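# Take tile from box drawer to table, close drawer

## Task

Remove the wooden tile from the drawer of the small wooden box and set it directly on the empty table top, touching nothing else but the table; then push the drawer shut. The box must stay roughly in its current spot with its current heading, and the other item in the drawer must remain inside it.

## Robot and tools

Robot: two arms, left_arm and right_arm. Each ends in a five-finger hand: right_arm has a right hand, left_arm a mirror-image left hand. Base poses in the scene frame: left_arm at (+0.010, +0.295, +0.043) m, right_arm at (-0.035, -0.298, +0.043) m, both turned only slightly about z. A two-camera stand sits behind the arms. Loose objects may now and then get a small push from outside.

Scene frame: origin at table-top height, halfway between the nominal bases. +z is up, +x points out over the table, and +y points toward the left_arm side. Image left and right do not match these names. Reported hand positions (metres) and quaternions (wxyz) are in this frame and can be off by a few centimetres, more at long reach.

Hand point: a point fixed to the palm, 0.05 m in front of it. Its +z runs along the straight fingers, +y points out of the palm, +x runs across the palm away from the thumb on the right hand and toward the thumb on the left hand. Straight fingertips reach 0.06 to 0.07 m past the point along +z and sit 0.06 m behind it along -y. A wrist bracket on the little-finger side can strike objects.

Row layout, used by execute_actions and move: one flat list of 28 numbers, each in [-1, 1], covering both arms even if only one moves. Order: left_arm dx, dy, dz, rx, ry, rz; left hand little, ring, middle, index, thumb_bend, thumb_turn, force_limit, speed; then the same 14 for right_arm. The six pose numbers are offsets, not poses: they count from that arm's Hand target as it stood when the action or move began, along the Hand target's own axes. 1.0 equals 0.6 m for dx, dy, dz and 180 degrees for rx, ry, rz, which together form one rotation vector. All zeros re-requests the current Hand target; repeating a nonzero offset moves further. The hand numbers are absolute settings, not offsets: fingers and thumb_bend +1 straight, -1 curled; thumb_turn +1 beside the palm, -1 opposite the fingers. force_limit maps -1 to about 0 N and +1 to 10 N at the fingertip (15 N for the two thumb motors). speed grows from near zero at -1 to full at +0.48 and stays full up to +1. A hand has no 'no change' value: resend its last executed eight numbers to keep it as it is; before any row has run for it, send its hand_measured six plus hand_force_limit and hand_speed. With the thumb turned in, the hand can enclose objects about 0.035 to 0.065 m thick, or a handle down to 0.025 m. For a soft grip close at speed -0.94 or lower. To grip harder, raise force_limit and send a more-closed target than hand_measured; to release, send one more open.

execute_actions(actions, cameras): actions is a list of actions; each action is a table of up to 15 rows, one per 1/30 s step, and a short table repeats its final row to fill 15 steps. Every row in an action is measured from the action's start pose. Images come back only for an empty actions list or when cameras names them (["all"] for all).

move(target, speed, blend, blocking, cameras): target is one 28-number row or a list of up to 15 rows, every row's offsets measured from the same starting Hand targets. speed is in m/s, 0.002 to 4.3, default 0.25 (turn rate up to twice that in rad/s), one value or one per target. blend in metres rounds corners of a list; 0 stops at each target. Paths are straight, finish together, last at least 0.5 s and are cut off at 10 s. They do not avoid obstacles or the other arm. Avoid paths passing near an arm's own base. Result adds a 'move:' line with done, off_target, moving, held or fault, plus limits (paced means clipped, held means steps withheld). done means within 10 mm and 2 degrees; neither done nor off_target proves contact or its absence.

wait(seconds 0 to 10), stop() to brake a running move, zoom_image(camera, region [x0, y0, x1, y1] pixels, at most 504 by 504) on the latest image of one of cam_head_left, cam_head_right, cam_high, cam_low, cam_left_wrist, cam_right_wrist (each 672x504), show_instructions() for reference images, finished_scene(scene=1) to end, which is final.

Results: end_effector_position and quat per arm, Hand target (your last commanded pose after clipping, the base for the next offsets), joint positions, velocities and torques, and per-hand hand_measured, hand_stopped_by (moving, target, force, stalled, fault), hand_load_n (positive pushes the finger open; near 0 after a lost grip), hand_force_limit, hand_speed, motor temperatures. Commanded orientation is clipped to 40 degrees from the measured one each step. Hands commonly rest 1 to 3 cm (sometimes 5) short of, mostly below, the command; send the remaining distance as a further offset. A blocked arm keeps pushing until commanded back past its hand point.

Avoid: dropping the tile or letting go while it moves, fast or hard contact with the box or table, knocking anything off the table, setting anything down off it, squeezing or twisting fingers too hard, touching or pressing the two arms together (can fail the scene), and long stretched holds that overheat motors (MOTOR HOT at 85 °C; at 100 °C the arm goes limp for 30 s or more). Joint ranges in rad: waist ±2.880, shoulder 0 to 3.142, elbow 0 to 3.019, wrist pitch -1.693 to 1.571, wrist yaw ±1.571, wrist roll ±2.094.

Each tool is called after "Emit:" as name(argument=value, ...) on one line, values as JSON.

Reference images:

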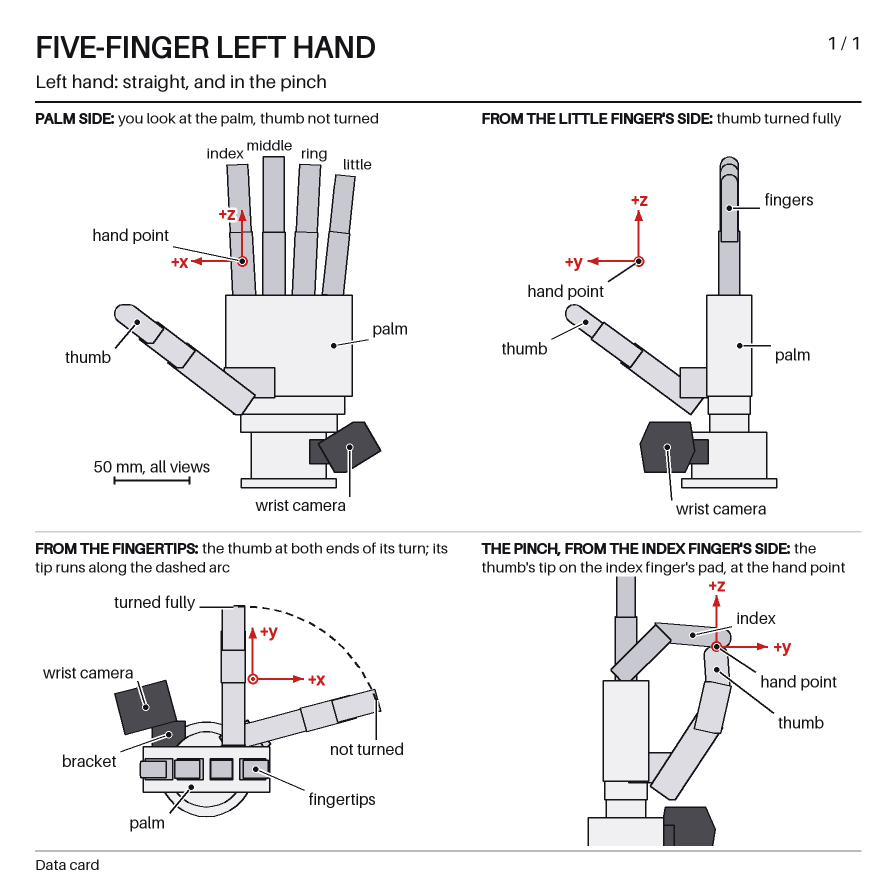

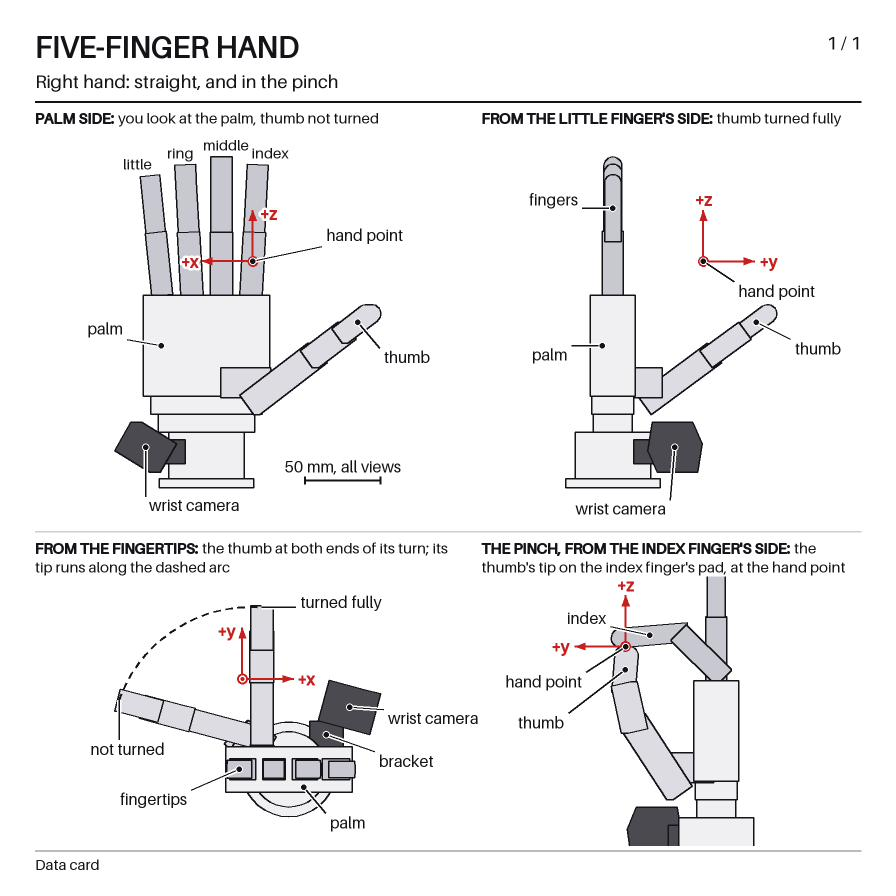

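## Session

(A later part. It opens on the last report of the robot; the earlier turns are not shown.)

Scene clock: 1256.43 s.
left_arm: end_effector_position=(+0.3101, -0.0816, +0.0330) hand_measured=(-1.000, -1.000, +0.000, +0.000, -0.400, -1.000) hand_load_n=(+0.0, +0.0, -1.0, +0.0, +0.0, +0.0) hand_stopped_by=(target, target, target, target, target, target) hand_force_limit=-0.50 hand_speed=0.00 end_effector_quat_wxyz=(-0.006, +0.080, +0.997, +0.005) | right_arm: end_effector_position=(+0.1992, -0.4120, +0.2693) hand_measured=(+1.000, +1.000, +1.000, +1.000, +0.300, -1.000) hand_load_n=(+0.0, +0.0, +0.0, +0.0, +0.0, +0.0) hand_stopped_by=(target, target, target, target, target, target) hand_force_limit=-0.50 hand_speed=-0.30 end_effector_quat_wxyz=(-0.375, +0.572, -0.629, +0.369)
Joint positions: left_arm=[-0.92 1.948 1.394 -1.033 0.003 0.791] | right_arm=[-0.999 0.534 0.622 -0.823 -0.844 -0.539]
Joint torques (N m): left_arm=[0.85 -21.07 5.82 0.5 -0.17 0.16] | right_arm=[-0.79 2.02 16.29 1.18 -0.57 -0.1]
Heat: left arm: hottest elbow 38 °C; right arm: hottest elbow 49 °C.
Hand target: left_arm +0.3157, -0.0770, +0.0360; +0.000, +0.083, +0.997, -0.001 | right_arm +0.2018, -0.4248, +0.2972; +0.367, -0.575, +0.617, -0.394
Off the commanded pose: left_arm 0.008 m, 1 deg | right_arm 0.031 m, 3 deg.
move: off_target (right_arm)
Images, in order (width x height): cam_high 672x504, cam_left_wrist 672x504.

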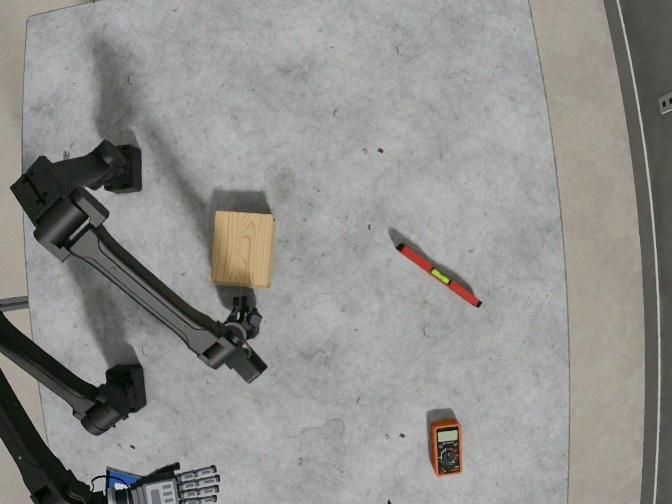

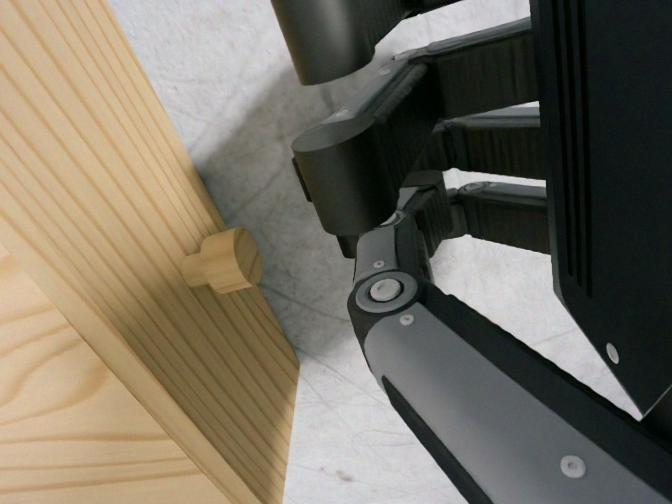

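Emit:
execute_actions(actions=[], cameras=["cam_low","cam_head_left","cam_head_right","cam_right_wrist"])

Emit:
zoom_image(camera="cam_low", region=[330, 240, 410, 300])

Emit:
zoom_image(camera="cam_right_wrist", region=[300, 340, 460, 460])

Emit:
zoom_image(camera="cam_head_right", region=[230, 250, 370, 355])

Scene clock: 1287.57 s.
left_arm: end_effector_position=(+0.3101, -0.0816, +0.0330) hand_measured=(-1.000, -1.000, +0.000, +0.000, -0.400, -1.000) hand_load_n=(+0.0, +0.0, -0.5, +0.0, +0.0, +0.0) hand_stopped_by=(target, target, target, target, target, target) hand_force_limit=-0.50 hand_speed=0.00 end_effector_quat_wxyz=(-0.006, +0.080, +0.997, +0.005) | right_arm: end_effector_position=(+0.1992, -0.4120, +0.2693) hand_measured=(+1.000, +1.000, +1.000, +1.000, +0.300, -1.000) hand_load_n=(+0.0, +0.0, -0.5, +0.0, +0.0, +0.0) hand_stopped_by=(target, target, target, target, target, target) hand_force_limit=-0.50 hand_speed=-0.30 end_effector_quat_wxyz=(-0.375, +0.572, -0.629, +0.369)
Joint positions: left_arm=[-0.92 1.948 1.394 -1.033 0.003 0.791] | right_arm=[-0.999 0.534 0.622 -0.823 -0.844 -0.539]
Joint velocities: within noise
Joint torques (N m): left_arm=[1.2 -21.01 5.98 0.51 -0.17 0.14] | right_arm=[-0.73 2.02 16.28 1.17 -0.57 -0.1]
Motor temperatures (°C): left_arm=[29 33 35 28 25 29] | right_arm=[36 29 49 25 27 29]
Heat: left arm: hottest elbow 35 °C; right arm: hottest elbow 49 °C.
Hand target: left_arm +0.3157, -0.0770, +0.0360; +0.000, +0.083, +0.997, -0.001 | right_arm +0.2018, -0.4248, +0.2972; +0.367, -0.575, +0.617, -0.394
Off the commanded pose: left_arm 0.008 m, 1 deg | right_arm 0.031 m, 3 deg.
Images, in order (width x height): cam_head_left 672x504, cam_head_right 672x504, cam_low 672x504, cam_right_wrist 672x504.

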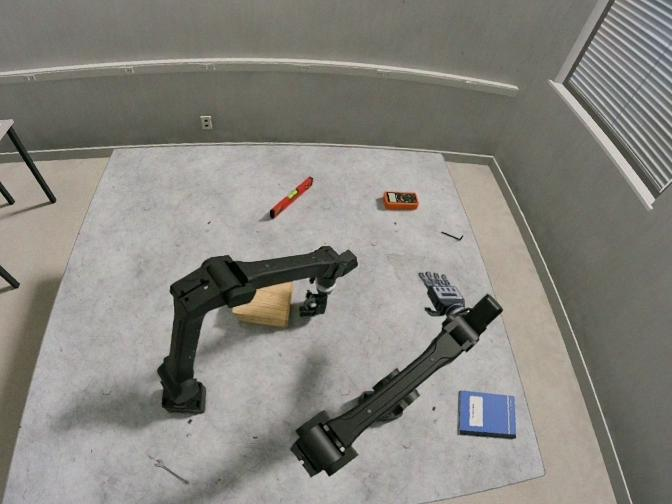

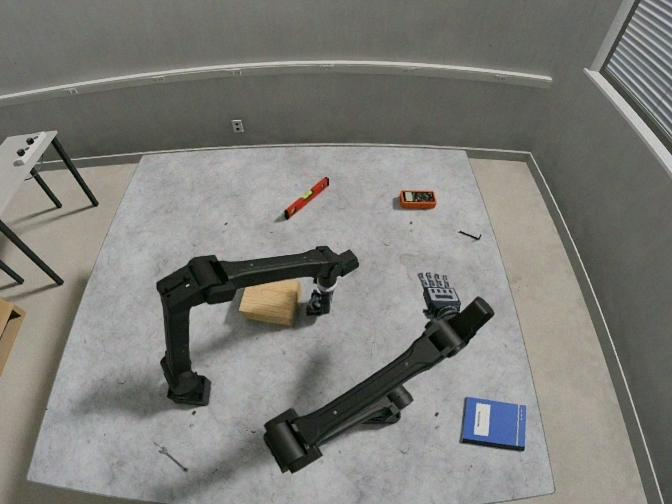

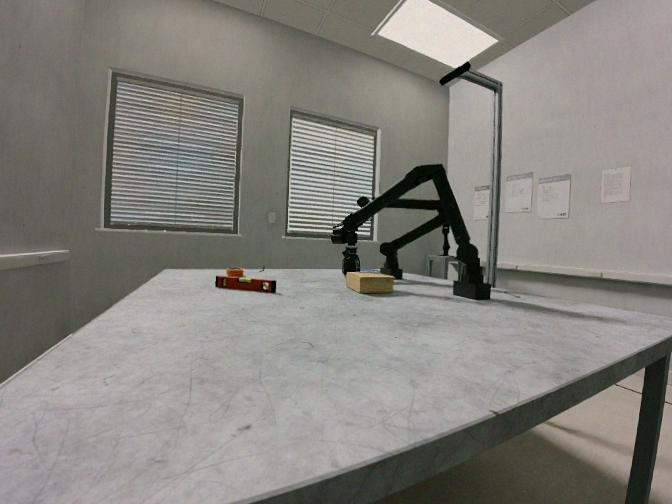

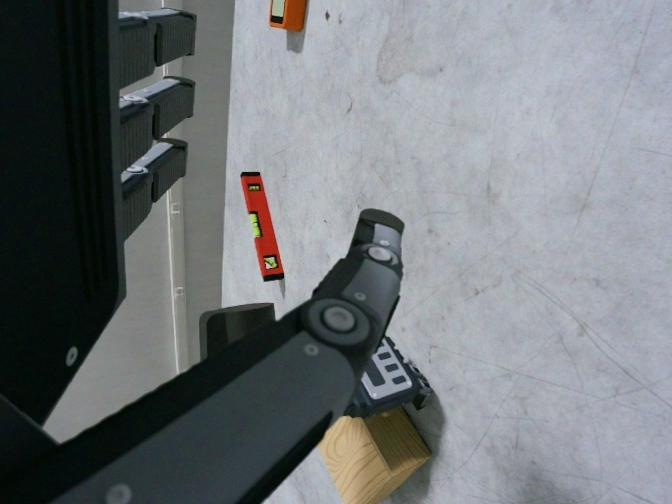

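Scaled by 6.300 from the camera's 672x504 image, which has a finer 960x720 frame.

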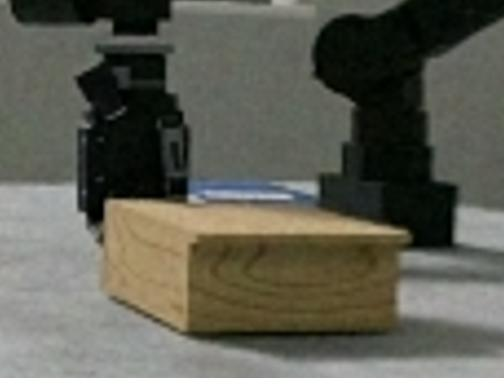

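Scaled by 3.150 from the camera's 672x504 image, which has a finer 960x720 frame.

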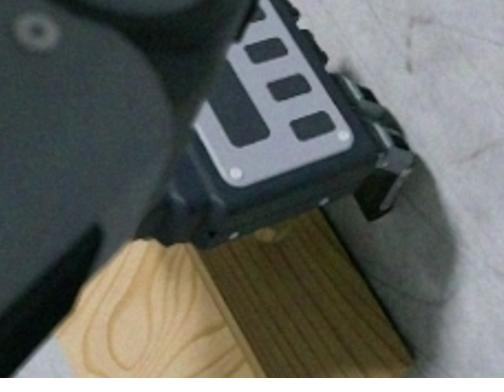

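Scaled by 3.600 from the camera's 672x504 image, which has a finer 960x720 frame.

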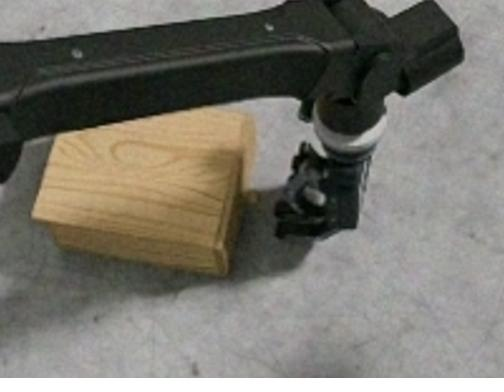

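Emit:
move(target=[[-0.0013,0.0267,0.005,0,0,0,-1,-1,0,0,-0.4,-1,-0.5,0,0,0,0,0,0,0,1,1,1,1,0.3,-1,-0.5,-0.3]], cameras=["cam_high","cam_left_wrist"], speed=0.04)

Emit:
zoom_image(camera="cam_high", region=[190, 260, 290, 350])

Emit:
zoom_image(camera="cam_left_wrist", region=[170, 120, 470, 340])

Scene clock: 1304.87 s.
left_arm: end_effector_position=(+0.3139, -0.0683, +0.0326) hand_measured=(-1.000, -1.000, +0.000, +0.000, -0.400, -1.000) hand_load_n=(+0.0, +0.0, -1.5, +0.0, +0.0, +0.0) hand_stopped_by=(target, target, target, target, target, target) hand_force_limit=-0.50 hand_speed=0.00 end_effector_quat_wxyz=(-0.004, +0.080, +0.997, +0.002) | right_arm: end_effector_position=(+0.1992, -0.4120, +0.2693) hand_measured=(+1.000, +1.000, +1.000, +1.000, +0.300, -1.000) hand_load_n=(+0.0, +0.0, +0.0, +0.0, +0.0, +0.0) hand_stopped_by=(target, target, target, target, target, target) hand_force_limit=-0.50 hand_speed=-0.30 end_effector_quat_wxyz=(-0.375, +0.572, -0.629, +0.369)
Joint positions: left_arm=[-0.9 1.925 1.358 -1.012 0.003 0.812] | right_arm=[-0.999 0.534 0.622 -0.823 -0.844 -0.539]
Joint torques (N m): left_arm=[1.26 -19.9 5.65 0.43 -0.15 0.14] | right_arm=[-0.73 2.08 16.28 1.18 -0.57 -0.1]
Heat: left arm: hottest elbow 35 °C; right arm: hottest elbow 50 °C.
Hand target: left_arm +0.3191, -0.0615, +0.0330; +0.000, +0.083, +0.997, -0.001 | right_arm +0.2018, -0.4248, +0.2972; +0.367, -0.575, +0.617, -0.394
Off the commanded pose: left_arm 0.009 m, 1 deg | right_arm 0.031 m, 3 deg.
move: off_target (right_arm)
Images, in order (width x height): cam_high 672x504, cam_left_wrist 672x504.

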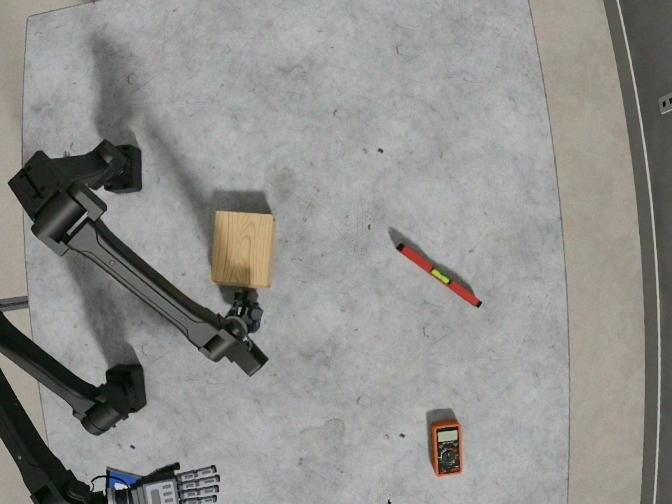

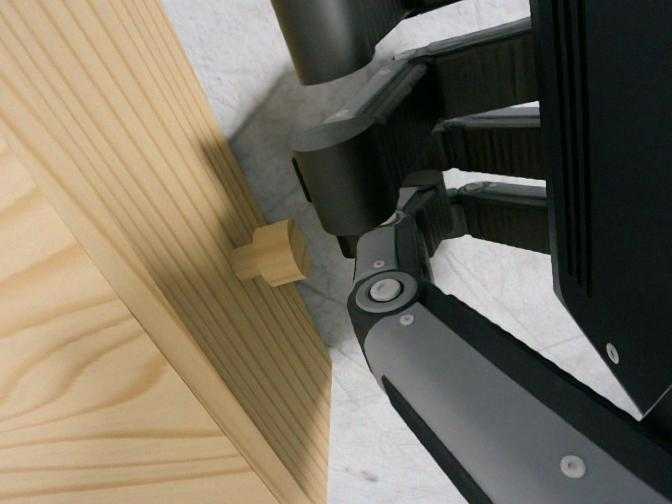

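Scaled by 5.040 from the camera's 672x504 image, which has a finer 960x720 frame.

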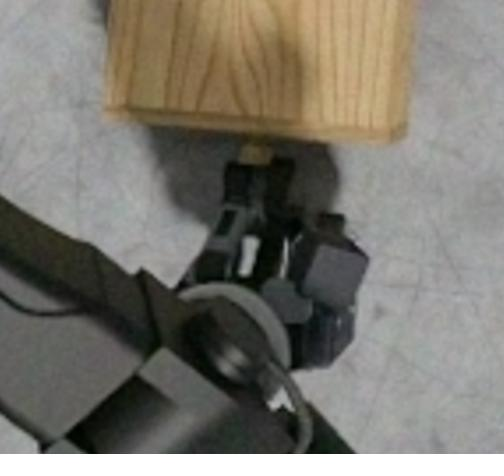

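Scaled by 1.680 from the camera's 672x504 image, which has a finer 960x720 frame.

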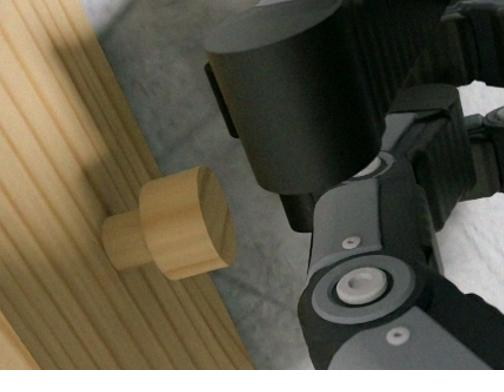

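Emit:
move(target=[[0,0,0,0,0,0,-1,-1,0.06,0.06,-0.4,-1,-0.5,0,0,0,0,0,0,0,1,1,1,1,0.3,-1,-0.5,-0.3],[0.0013,0.029,0,0,0,0,-1,-1,0.06,0.06,-0.4,-1,-0.5,0,0,0,0,0,0,0,1,1,1,1,0.3,-1,-0.5,-0.3]], cameras=["cam_high","cam_left_wrist"], speed=0.03)

Emit:
zoom_image(camera="cam_high", region=[190, 200, 290, 350])

Emit:
zoom_image(camera="cam_left_wrist", region=[170, 120, 470, 340])

Scene clock: 1337.80 s.
left_arm: end_effector_position=(+0.3176, -0.0544, +0.0363) hand_measured=(-1.000, -1.000, +0.060, +0.060, -0.400, -1.000) hand_load_n=(+0.0, +0.0, -1.5, +0.0, +0.0, +0.0) hand_stopped_by=(target, target, target, target, target, target) hand_force_limit=-0.50 hand_speed=0.00 end_effector_quat_wxyz=(+0.000, +0.082, +0.997, -0.002) | right_arm: end_effector_position=(+0.1992, -0.4120, +0.2693) hand_measured=(+1.000, +1.000, +1.000, +1.000, +0.300, -1.000) hand_load_n=(+0.0, +0.0, +0.0, +0.0, +0.0, +0.0) hand_stopped_by=(target, target, target, target, target, target) hand_force_limit=-0.50 hand_speed=-0.30 end_effector_quat_wxyz=(-0.375, +0.572, -0.629, +0.369)
Joint positions: left_arm=[-0.879 1.892 1.319 -0.994 0.003 0.836] | right_arm=[-0.999 0.534 0.622 -0.823 -0.844 -0.539]
Joint torques (N m): left_arm=[1.38 -19.02 5.37 0.44 -0.15 0.19] | right_arm=[-0.79 1.96 16.28 1.18 -0.57 -0.1]
Heat: left arm: hottest elbow 34 °C; right arm: hottest elbow 50 °C.
Hand target: left_arm +0.3211, -0.0440, +0.0328; +0.000, +0.083, +0.997, +0.000 | right_arm +0.2018, -0.4248, +0.2972; +0.367, -0.575, +0.617, -0.394
Off the commanded pose: left_arm 0.011 m, 0 deg | right_arm 0.031 m, 3 deg.
move: off_target (left_arm, right_arm)
Images, in order (width x height): cam_high 672x504, cam_left_wrist 672x504.

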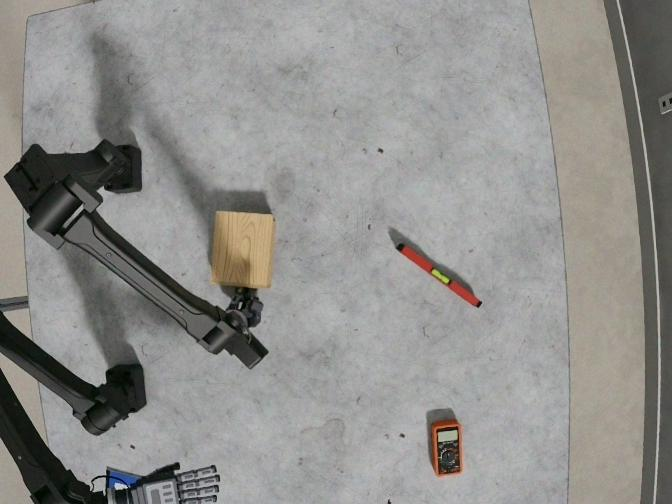

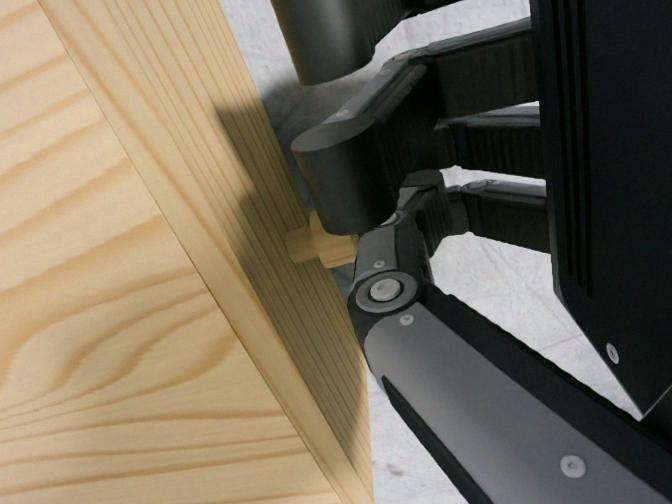

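Scaled by 3.360 from the camera's 672x504 image, which has a finer 960x720 frame.

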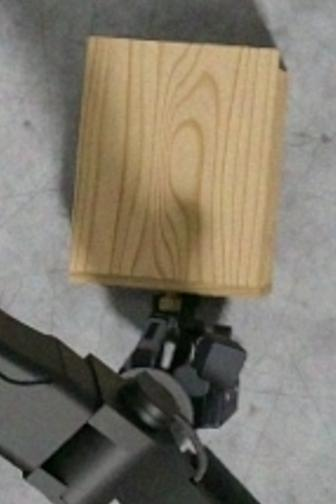

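Scaled by 1.680 from the camera's 672x504 image, which has a finer 960x720 frame.

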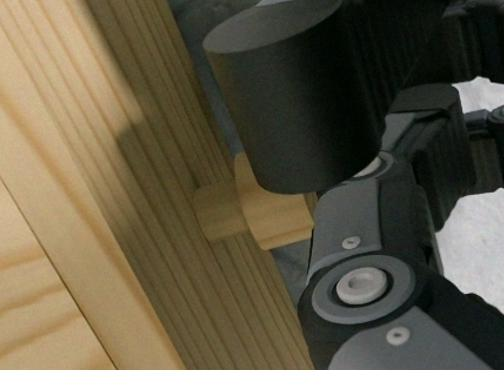

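Emit:
move(target=[[0,0,0,0,0,0,-1,-1,0.06,0.06,0.0,-1,-0.6,-0.5,0,0,0,0,0,0,1,1,1,1,0.3,-1,-0.5,-0.3]], cameras=["cam_high","cam_left_wrist"], speed=0.03)

Emit:
zoom_image(camera="cam_high", region=[190, 200, 290, 350])

Emit:
zoom_image(camera="cam_left_wrist", region=[170, 120, 470, 340])

Scene clock: 1351.43 s.
left_arm: end_effector_position=(+0.3177, -0.0545, +0.0365) hand_measured=(-1.000, -1.000, +0.060, +0.060, +0.000, -1.000) hand_load_n=(+0.5, +0.0, -2.0, +0.0, +0.0, +0.0) hand_stopped_by=(target, target, target, target, target, target) hand_force_limit=-0.60 hand_speed=-0.50 end_effector_quat_wxyz=(+0.000, +0.083, +0.997, -0.003) | right_arm: end_effector_position=(+0.1992, -0.4120, +0.2693) hand_measured=(+1.000, +1.000, +1.000, +1.000, +0.300, -1.000) hand_load_n=(+0.0, +0.0, +0.0, +0.0, +0.0, +0.0) hand_stopped_by=(target, target, target, target, target, target) hand_force_limit=-0.50 hand_speed=-0.30 end_effector_quat_wxyz=(-0.375, +0.572, -0.629, +0.369)
Joint positions: left_arm=[-0.879 1.892 1.319 -0.994 0.003 0.837] | right_arm=[-0.999 0.534 0.622 -0.823 -0.844 -0.539]
Joint torques (N m): left_arm=[1.49 -19.02 5.38 0.47 -0.15 0.13] | right_arm=[-0.67 2.02 16.28 1.18 -0.57 -0.1]
Heat: left arm: hottest elbow 34 °C; right arm: hottest elbow 50 °C.
Hand target: left_arm +0.3211, -0.0440, +0.0330; +0.000, +0.083, +0.997, +0.000 | right_arm +0.2018, -0.4248, +0.2972; +0.367, -0.575, +0.617, -0.394
Off the commanded pose: left_arm 0.012 m, 0 deg | right_arm 0.031 m, 3 deg.
move: off_target (left_arm, right_arm)
Images, in order (width x height): cam_high 672x504, cam_left_wrist 672x504.

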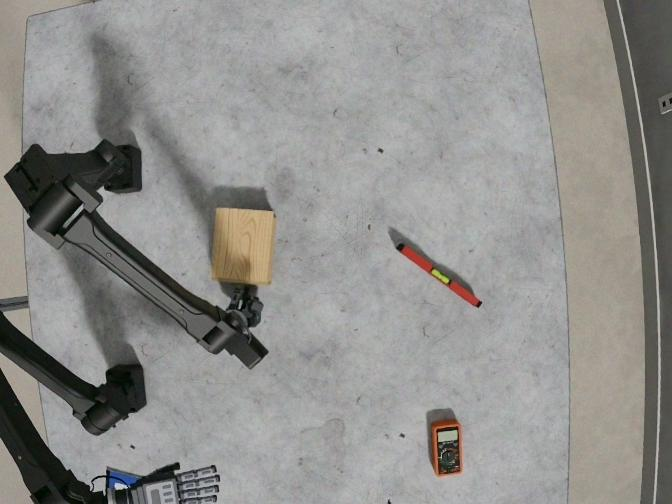

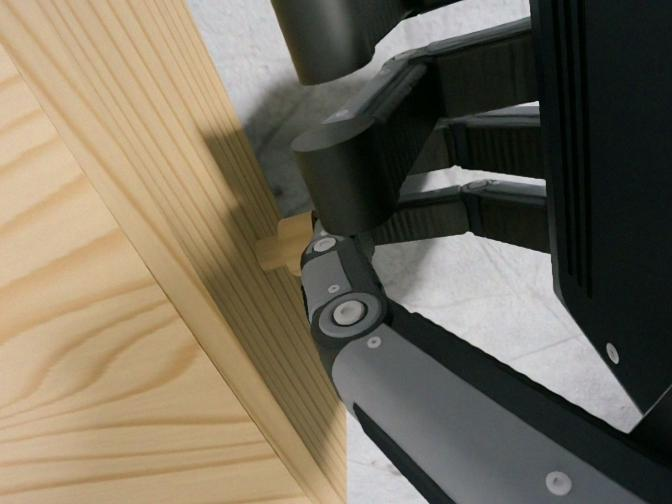

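Scaled by 3.360 from the camera's 672x504 image, which has a finer 960x720 frame.

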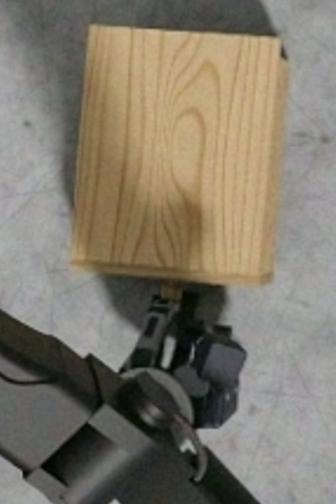

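Scaled by 1.680 from the camera's 672x504 image, which has a finer 960x720 frame.

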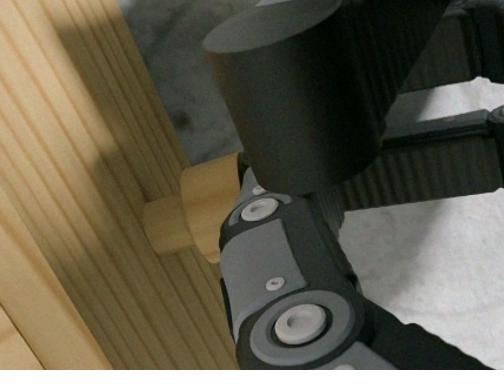

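Emit:
move(target=[[0,0,0,0,0,0,-1,-1,0.06,0.06,-0.4,-1,-0.6,0,0,0,0,0,0,0,1,1,1,1,0.3,-1,-0.5,-0.3],[0,0,-0.02,0,0,0,-1,-1,0.06,0.06,-0.4,-1,-0.6,0,0,0,0,0,0,0,1,1,1,1,0.3,-1,-0.5,-0.3]], cameras=["cam_high","cam_left_wrist"], speed=0.03)

Emit:
zoom_image(camera="cam_high", region=[190, 200, 290, 350])

Emit:
zoom_image(camera="cam_left_wrist", region=[170, 120, 470, 340])

Scene clock: 1379.87 s.
left_arm: end_effector_position=(+0.3196, -0.0513, +0.0373) hand_measured=(-1.000, -1.000, +0.060, +0.060, -0.400, -1.000) hand_load_n=(+0.0, +0.0, +0.0, +0.5, +0.0, +0.0) hand_stopped_by=(target, target, target, target, target, target) hand_force_limit=-0.60 hand_speed=0.00 end_effector_quat_wxyz=(-0.001, +0.080, +0.997, -0.001) | right_arm: end_effector_position=(+0.1992, -0.4120, +0.2693) hand_measured=(+1.000, +1.000, +1.000, +1.000, +0.300, -1.000) hand_load_n=(+0.0, +0.0, +0.0, -0.5, +0.0, +0.0) hand_stopped_by=(target, target, target, target, target, target) hand_force_limit=-0.50 hand_speed=-0.30 end_effector_quat_wxyz=(-0.375, +0.572, -0.629, +0.369)
Joint positions: left_arm=[-0.871 1.89 1.319 -0.999 0.003 0.84] | right_arm=[-0.999 0.534 0.622 -0.823 -0.844 -0.539]
Joint torques (N m): left_arm=[0.97 -20.48 6.28 -0.25 -0.15 0.12] | right_arm=[-0.73 2.02 16.29 1.17 -0.57 -0.1]
Heat: left arm: hottest elbow 34 °C; right arm: hottest elbow 51 °C.
Hand target: left_arm +0.3212, -0.0441, +0.0449; +0.000, +0.083, +0.997, +0.000 | right_arm +0.2018, -0.4248, +0.2972; +0.367, -0.575, +0.617, -0.394
Off the commanded pose: left_arm 0.011 m, 0 deg | right_arm 0.031 m, 3 deg.
move: off_target (left_arm, right_arm)
Images, in order (width x height): cam_high 672x504, cam_left_wrist 672x504.

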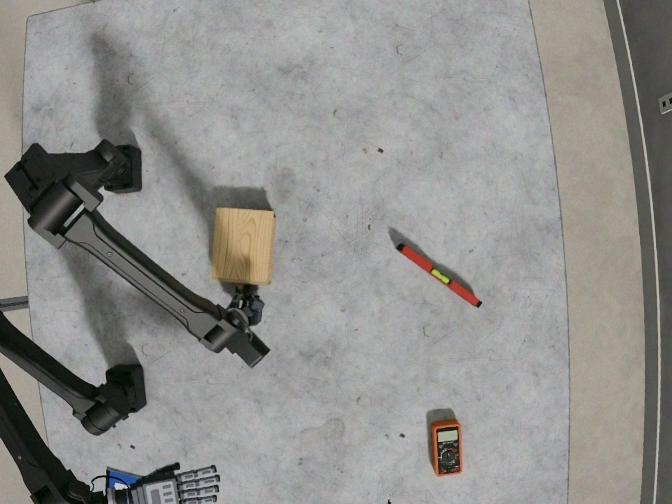

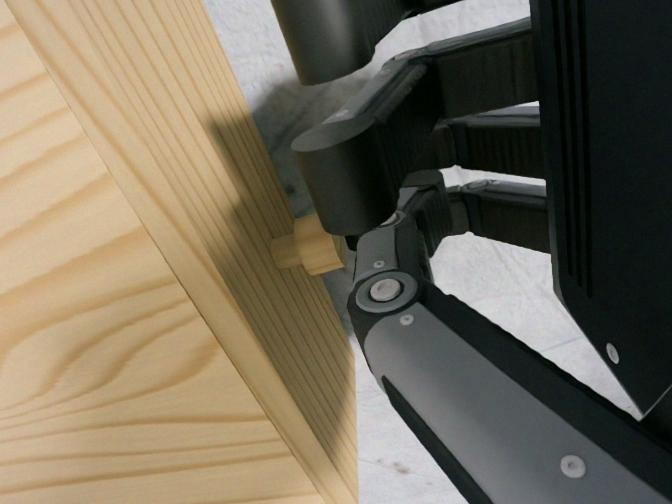

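Scaled by 3.360 from the camera's 672x504 image, which has a finer 960x720 frame.

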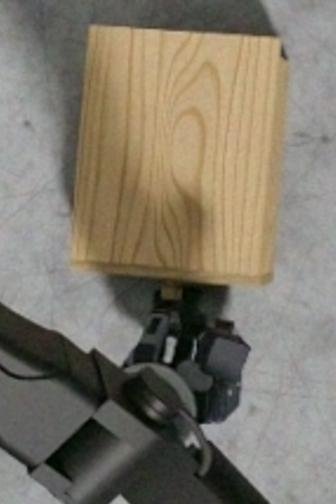

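Scaled by 1.680 from the camera's 672x504 image, which has a finer 960x720 frame.

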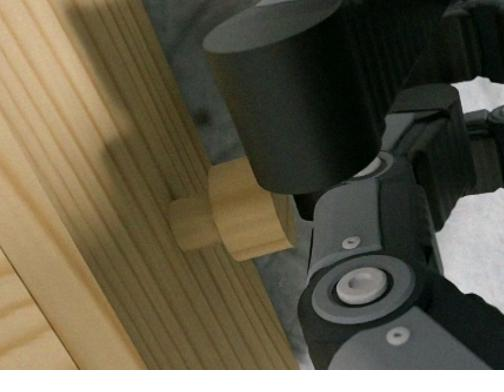

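Emit:
move(target=[[0,0,-0.012,0,0,0,-1,-1,0.06,0.06,-0.4,-1,-0.6,0,0,0,0,0,0,0,1,1,1,1,0.3,-1,-0.5,-0.3]], cameras=["cam_left_wrist"], speed=0.05)

Scene clock: 1388.73 s.
left_arm: end_effector_position=(+0.3174, -0.0486, +0.0418) hand_measured=(-1.000, -1.000, +0.060, +0.060, -0.400, -1.000) hand_load_n=(+0.5, +0.0, +0.0, +0.0, +0.0, +0.0) hand_stopped_by=(target, target, target, target, target, target) hand_force_limit=-0.60 hand_speed=0.00 end_effector_quat_wxyz=(-0.004, +0.080, +0.997, +0.002) | right_arm: end_effector_position=(+0.1992, -0.4120, +0.2693) hand_measured=(+1.000, +1.000, +1.000, +1.000, +0.300, -1.000) hand_load_n=(-0.5, +0.0, +0.0, -0.5, +0.0, +0.5) hand_stopped_by=(target, target, target, target, target, target) hand_force_limit=-0.50 hand_speed=-0.30 end_effector_quat_wxyz=(-0.375, +0.572, -0.629, +0.369)
Joint positions: left_arm=[-0.871 1.883 1.319 -1.016 0.003 0.84] | right_arm=[-0.999 0.534 0.622 -0.823 -0.844 -0.539]
Joint torques (N m): left_arm=[0.91 -20.54 6.72 -0.16 -0.15 0.12] | right_arm=[-0.73 2.02 16.28 1.18 -0.57 -0.1]
Heat: left arm: hottest shoulder 34 °C; right arm: hottest elbow 51 °C.
Hand target: left_arm +0.3211, -0.0440, +0.0520; +0.000, +0.083, +0.997, +0.000 | right_arm +0.2018, -0.4248, +0.2972; +0.367, -0.575, +0.617, -0.394
Off the commanded pose: left_arm 0.012 m, 1 deg | right_arm 0.031 m, 3 deg.
move: off_target (left_arm, right_arm)
Images, in order (width x height): cam_left_wrist 672x504.

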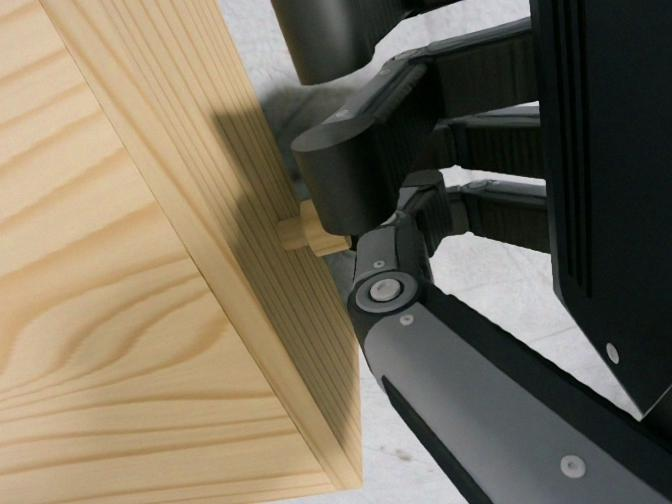

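Emit:
move(target=[[0,0.012,-0.008,0,0,0,-1,-1,0.06,0.06,-0.4,-1,-0.6,0,0,0,0,0,0,0,1,1,1,1,0.3,-1,-0.5,-0.3]], cameras=["cam_left_wrist","cam_high","cam_low"], speed=0.05)

Emit:
zoom_image(camera="cam_high", region=[190, 200, 290, 350])

Emit:
zoom_image(camera="cam_left_wrist", region=[170, 120, 470, 340])

Scene clock: 1407.07 s.
left_arm: end_effector_position=(+0.3208, -0.0439, +0.0487) hand_measured=(-1.000, -1.000, +0.060, +0.060, -0.400, -1.000) hand_load_n=(+0.0, +0.0, +0.0, +0.0, +0.0, +0.0) hand_stopped_by=(target, target, target, target, target, target) hand_force_limit=-0.60 hand_speed=0.00 end_effector_quat_wxyz=(-0.001, +0.080, +0.997, -0.001) | right_arm: end_effector_position=(+0.1992, -0.4120, +0.2693) hand_measured=(+1.000, +1.000, +1.000, +1.000, +0.300, -1.000) hand_load_n=(+0.5, +0.0, +0.0, +0.0, +0.0, +0.5) hand_stopped_by=(target, target, target, target, target, target) hand_force_limit=-0.50 hand_speed=-0.30 end_effector_quat_wxyz=(-0.375, +0.572, -0.629, +0.369)
Joint positions: left_arm=[-0.861 1.865 1.314 -1.022 0.003 0.851] | right_arm=[-0.999 0.534 0.622 -0.823 -0.844 -0.539]
Joint torques (N m): left_arm=[0.85 -20.25 6.49 -0.36 -0.16 0.13] | right_arm=[-0.67 2.02 16.28 1.18 -0.57 -0.1]
Heat: left arm: hottest shoulder 34 °C; right arm: hottest elbow 51 °C.
Hand target: left_arm +0.3224, -0.0370, +0.0569; +0.000, +0.083, +0.997, -0.001 | right_arm +0.2018, -0.4248, +0.2972; +0.367, -0.575, +0.617, -0.394
Off the commanded pose: left_arm 0.011 m, 0 deg | right_arm 0.031 m, 3 deg.
move: off_target (left_arm, right_arm)
Images, in order (width x height): cam_high 672x504, cam_low 672x504, cam_left_wrist 672x504.

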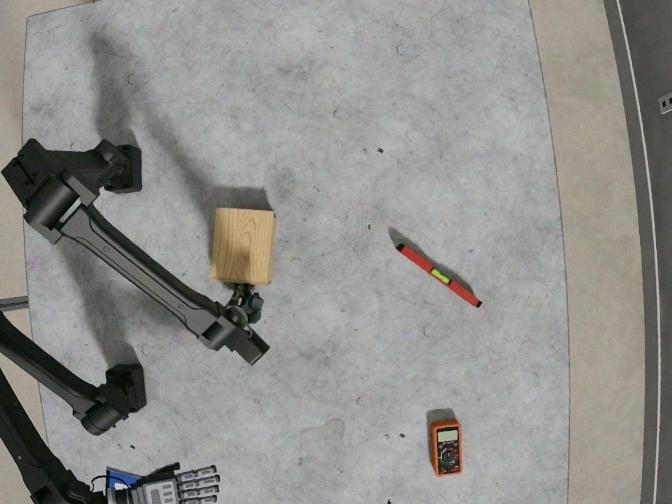

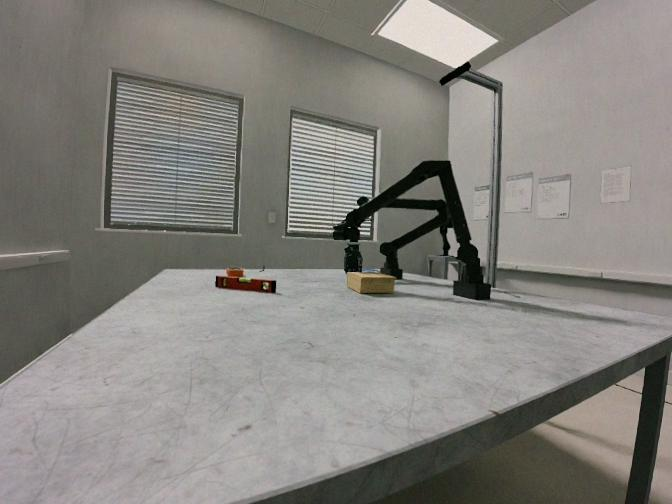

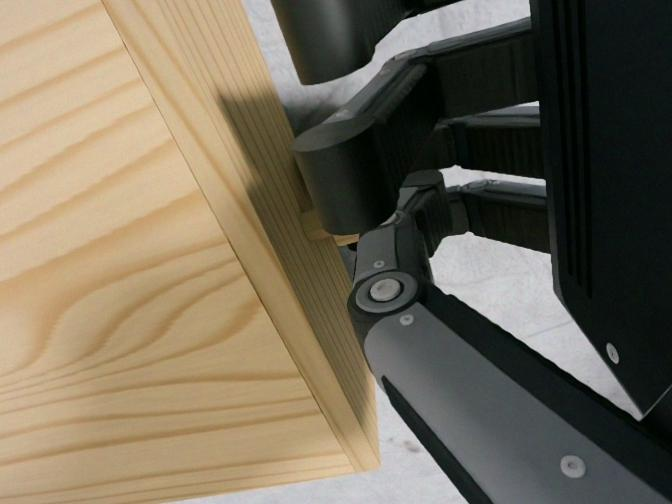

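Scaled by 3.360 from the camera's 672x504 image, which has a finer 960x720 frame.

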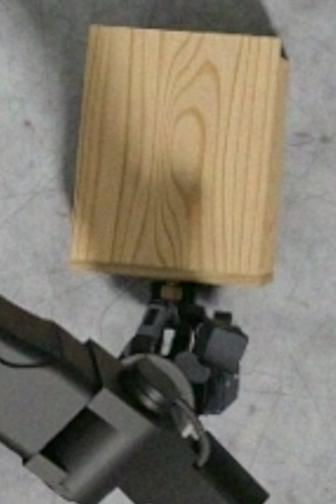

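Scaled by 1.680 from the camera's 672x504 image, which has a finer 960x720 frame.

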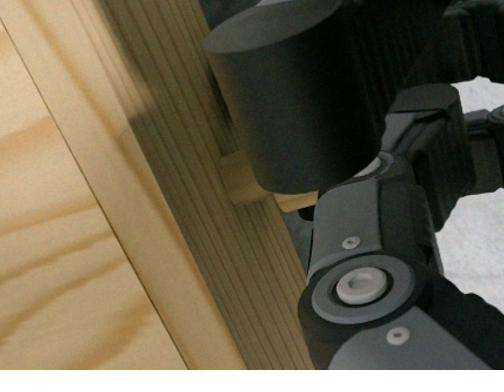

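Emit:
move(target=[[0,0,0,0,0,0,-1,-1,0.06,0.06,0.0,-1,-0.6,-0.5,0,0,0,0,0,0,1,1,1,1,0.3,-1,-0.5,-0.3]], cameras=["cam_high","cam_left_wrist"], speed=0.03)

Emit:
zoom_image(camera="cam_high", region=[190, 200, 290, 350])

Emit:
zoom_image(camera="cam_left_wrist", region=[170, 120, 470, 340])

Scene clock: 1420.77 s.
left_arm: end_effector_position=(+0.3209, -0.0440, +0.0492) hand_measured=(-1.000, -1.000, +0.060, +0.060, +0.000, -1.000) hand_load_n=(+0.0, +0.0, +0.0, +0.0, +0.0, +0.0) hand_stopped_by=(target, target, target, target, target, target) hand_force_limit=-0.60 hand_speed=-0.50 end_effector_quat_wxyz=(-0.001, +0.080, +0.997, -0.001) | right_arm: end_effector_position=(+0.1992, -0.4120, +0.2693) hand_measured=(+1.000, +1.000, +1.000, +1.000, +0.300, -1.000) hand_load_n=(+0.0, +0.0, +0.0, +0.0, +0.0, +0.0) hand_stopped_by=(target, target, target, target, target, target) hand_force_limit=-0.50 hand_speed=-0.30 end_effector_quat_wxyz=(-0.375, +0.572, -0.629, +0.369)
Joint positions: left_arm=[-0.861 1.864 1.314 -1.022 0.003 0.851] | right_arm=[-0.999 0.534 0.622 -0.823 -0.844 -0.539]
Joint torques (N m): left_arm=[0.91 -20.13 6.45 -0.4 -0.17 0.11] | right_arm=[-0.73 2.02 16.27 1.17 -0.57 -0.1]
Heat: left arm: hottest shoulder 34 °C; right arm: hottest elbow 51 °C.
Hand target: left_arm +0.3224, -0.0370, +0.0570; +0.000, +0.083, +0.997, -0.001 | right_arm +0.2018, -0.4248, +0.2972; +0.367, -0.575, +0.617, -0.394
Off the commanded pose: left_arm 0.011 m, 0 deg | right_arm 0.031 m, 3 deg.
move: off_target (left_arm, right_arm)
Images, in order (width x height): cam_high 672x504, cam_left_wrist 672x504.

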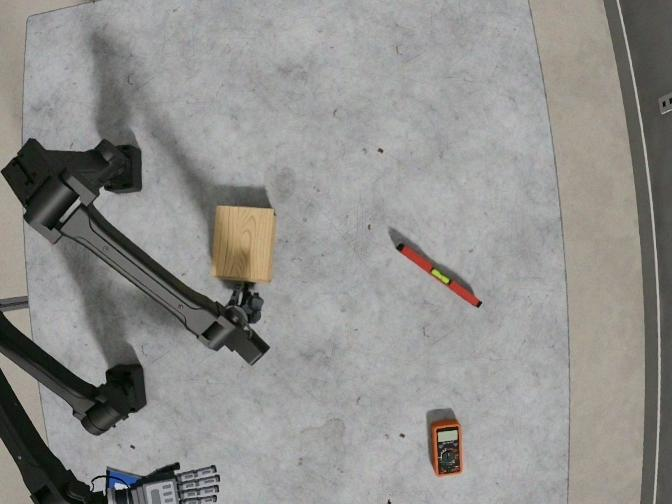

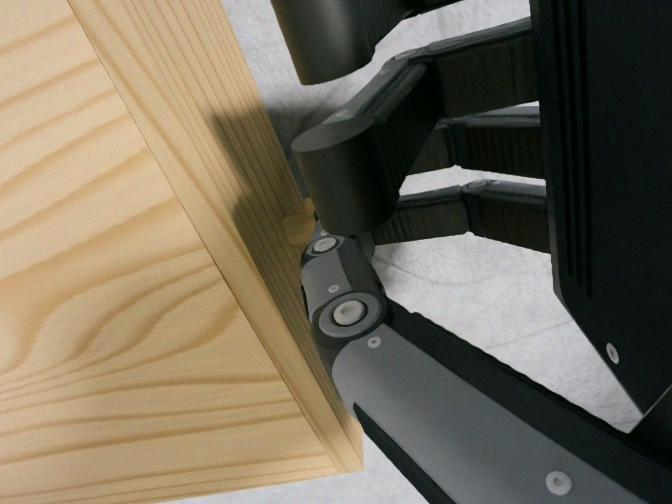

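Scaled by 3.360 from the camera's 672x504 image, which has a finer 960x720 frame.

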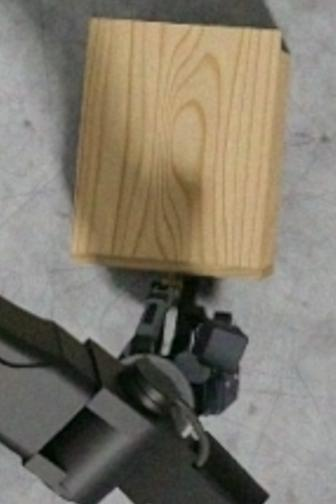

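Scaled by 1.680 from the camera's 672x504 image, which has a finer 960x720 frame.

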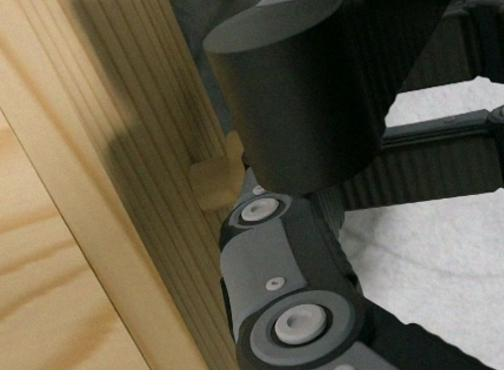

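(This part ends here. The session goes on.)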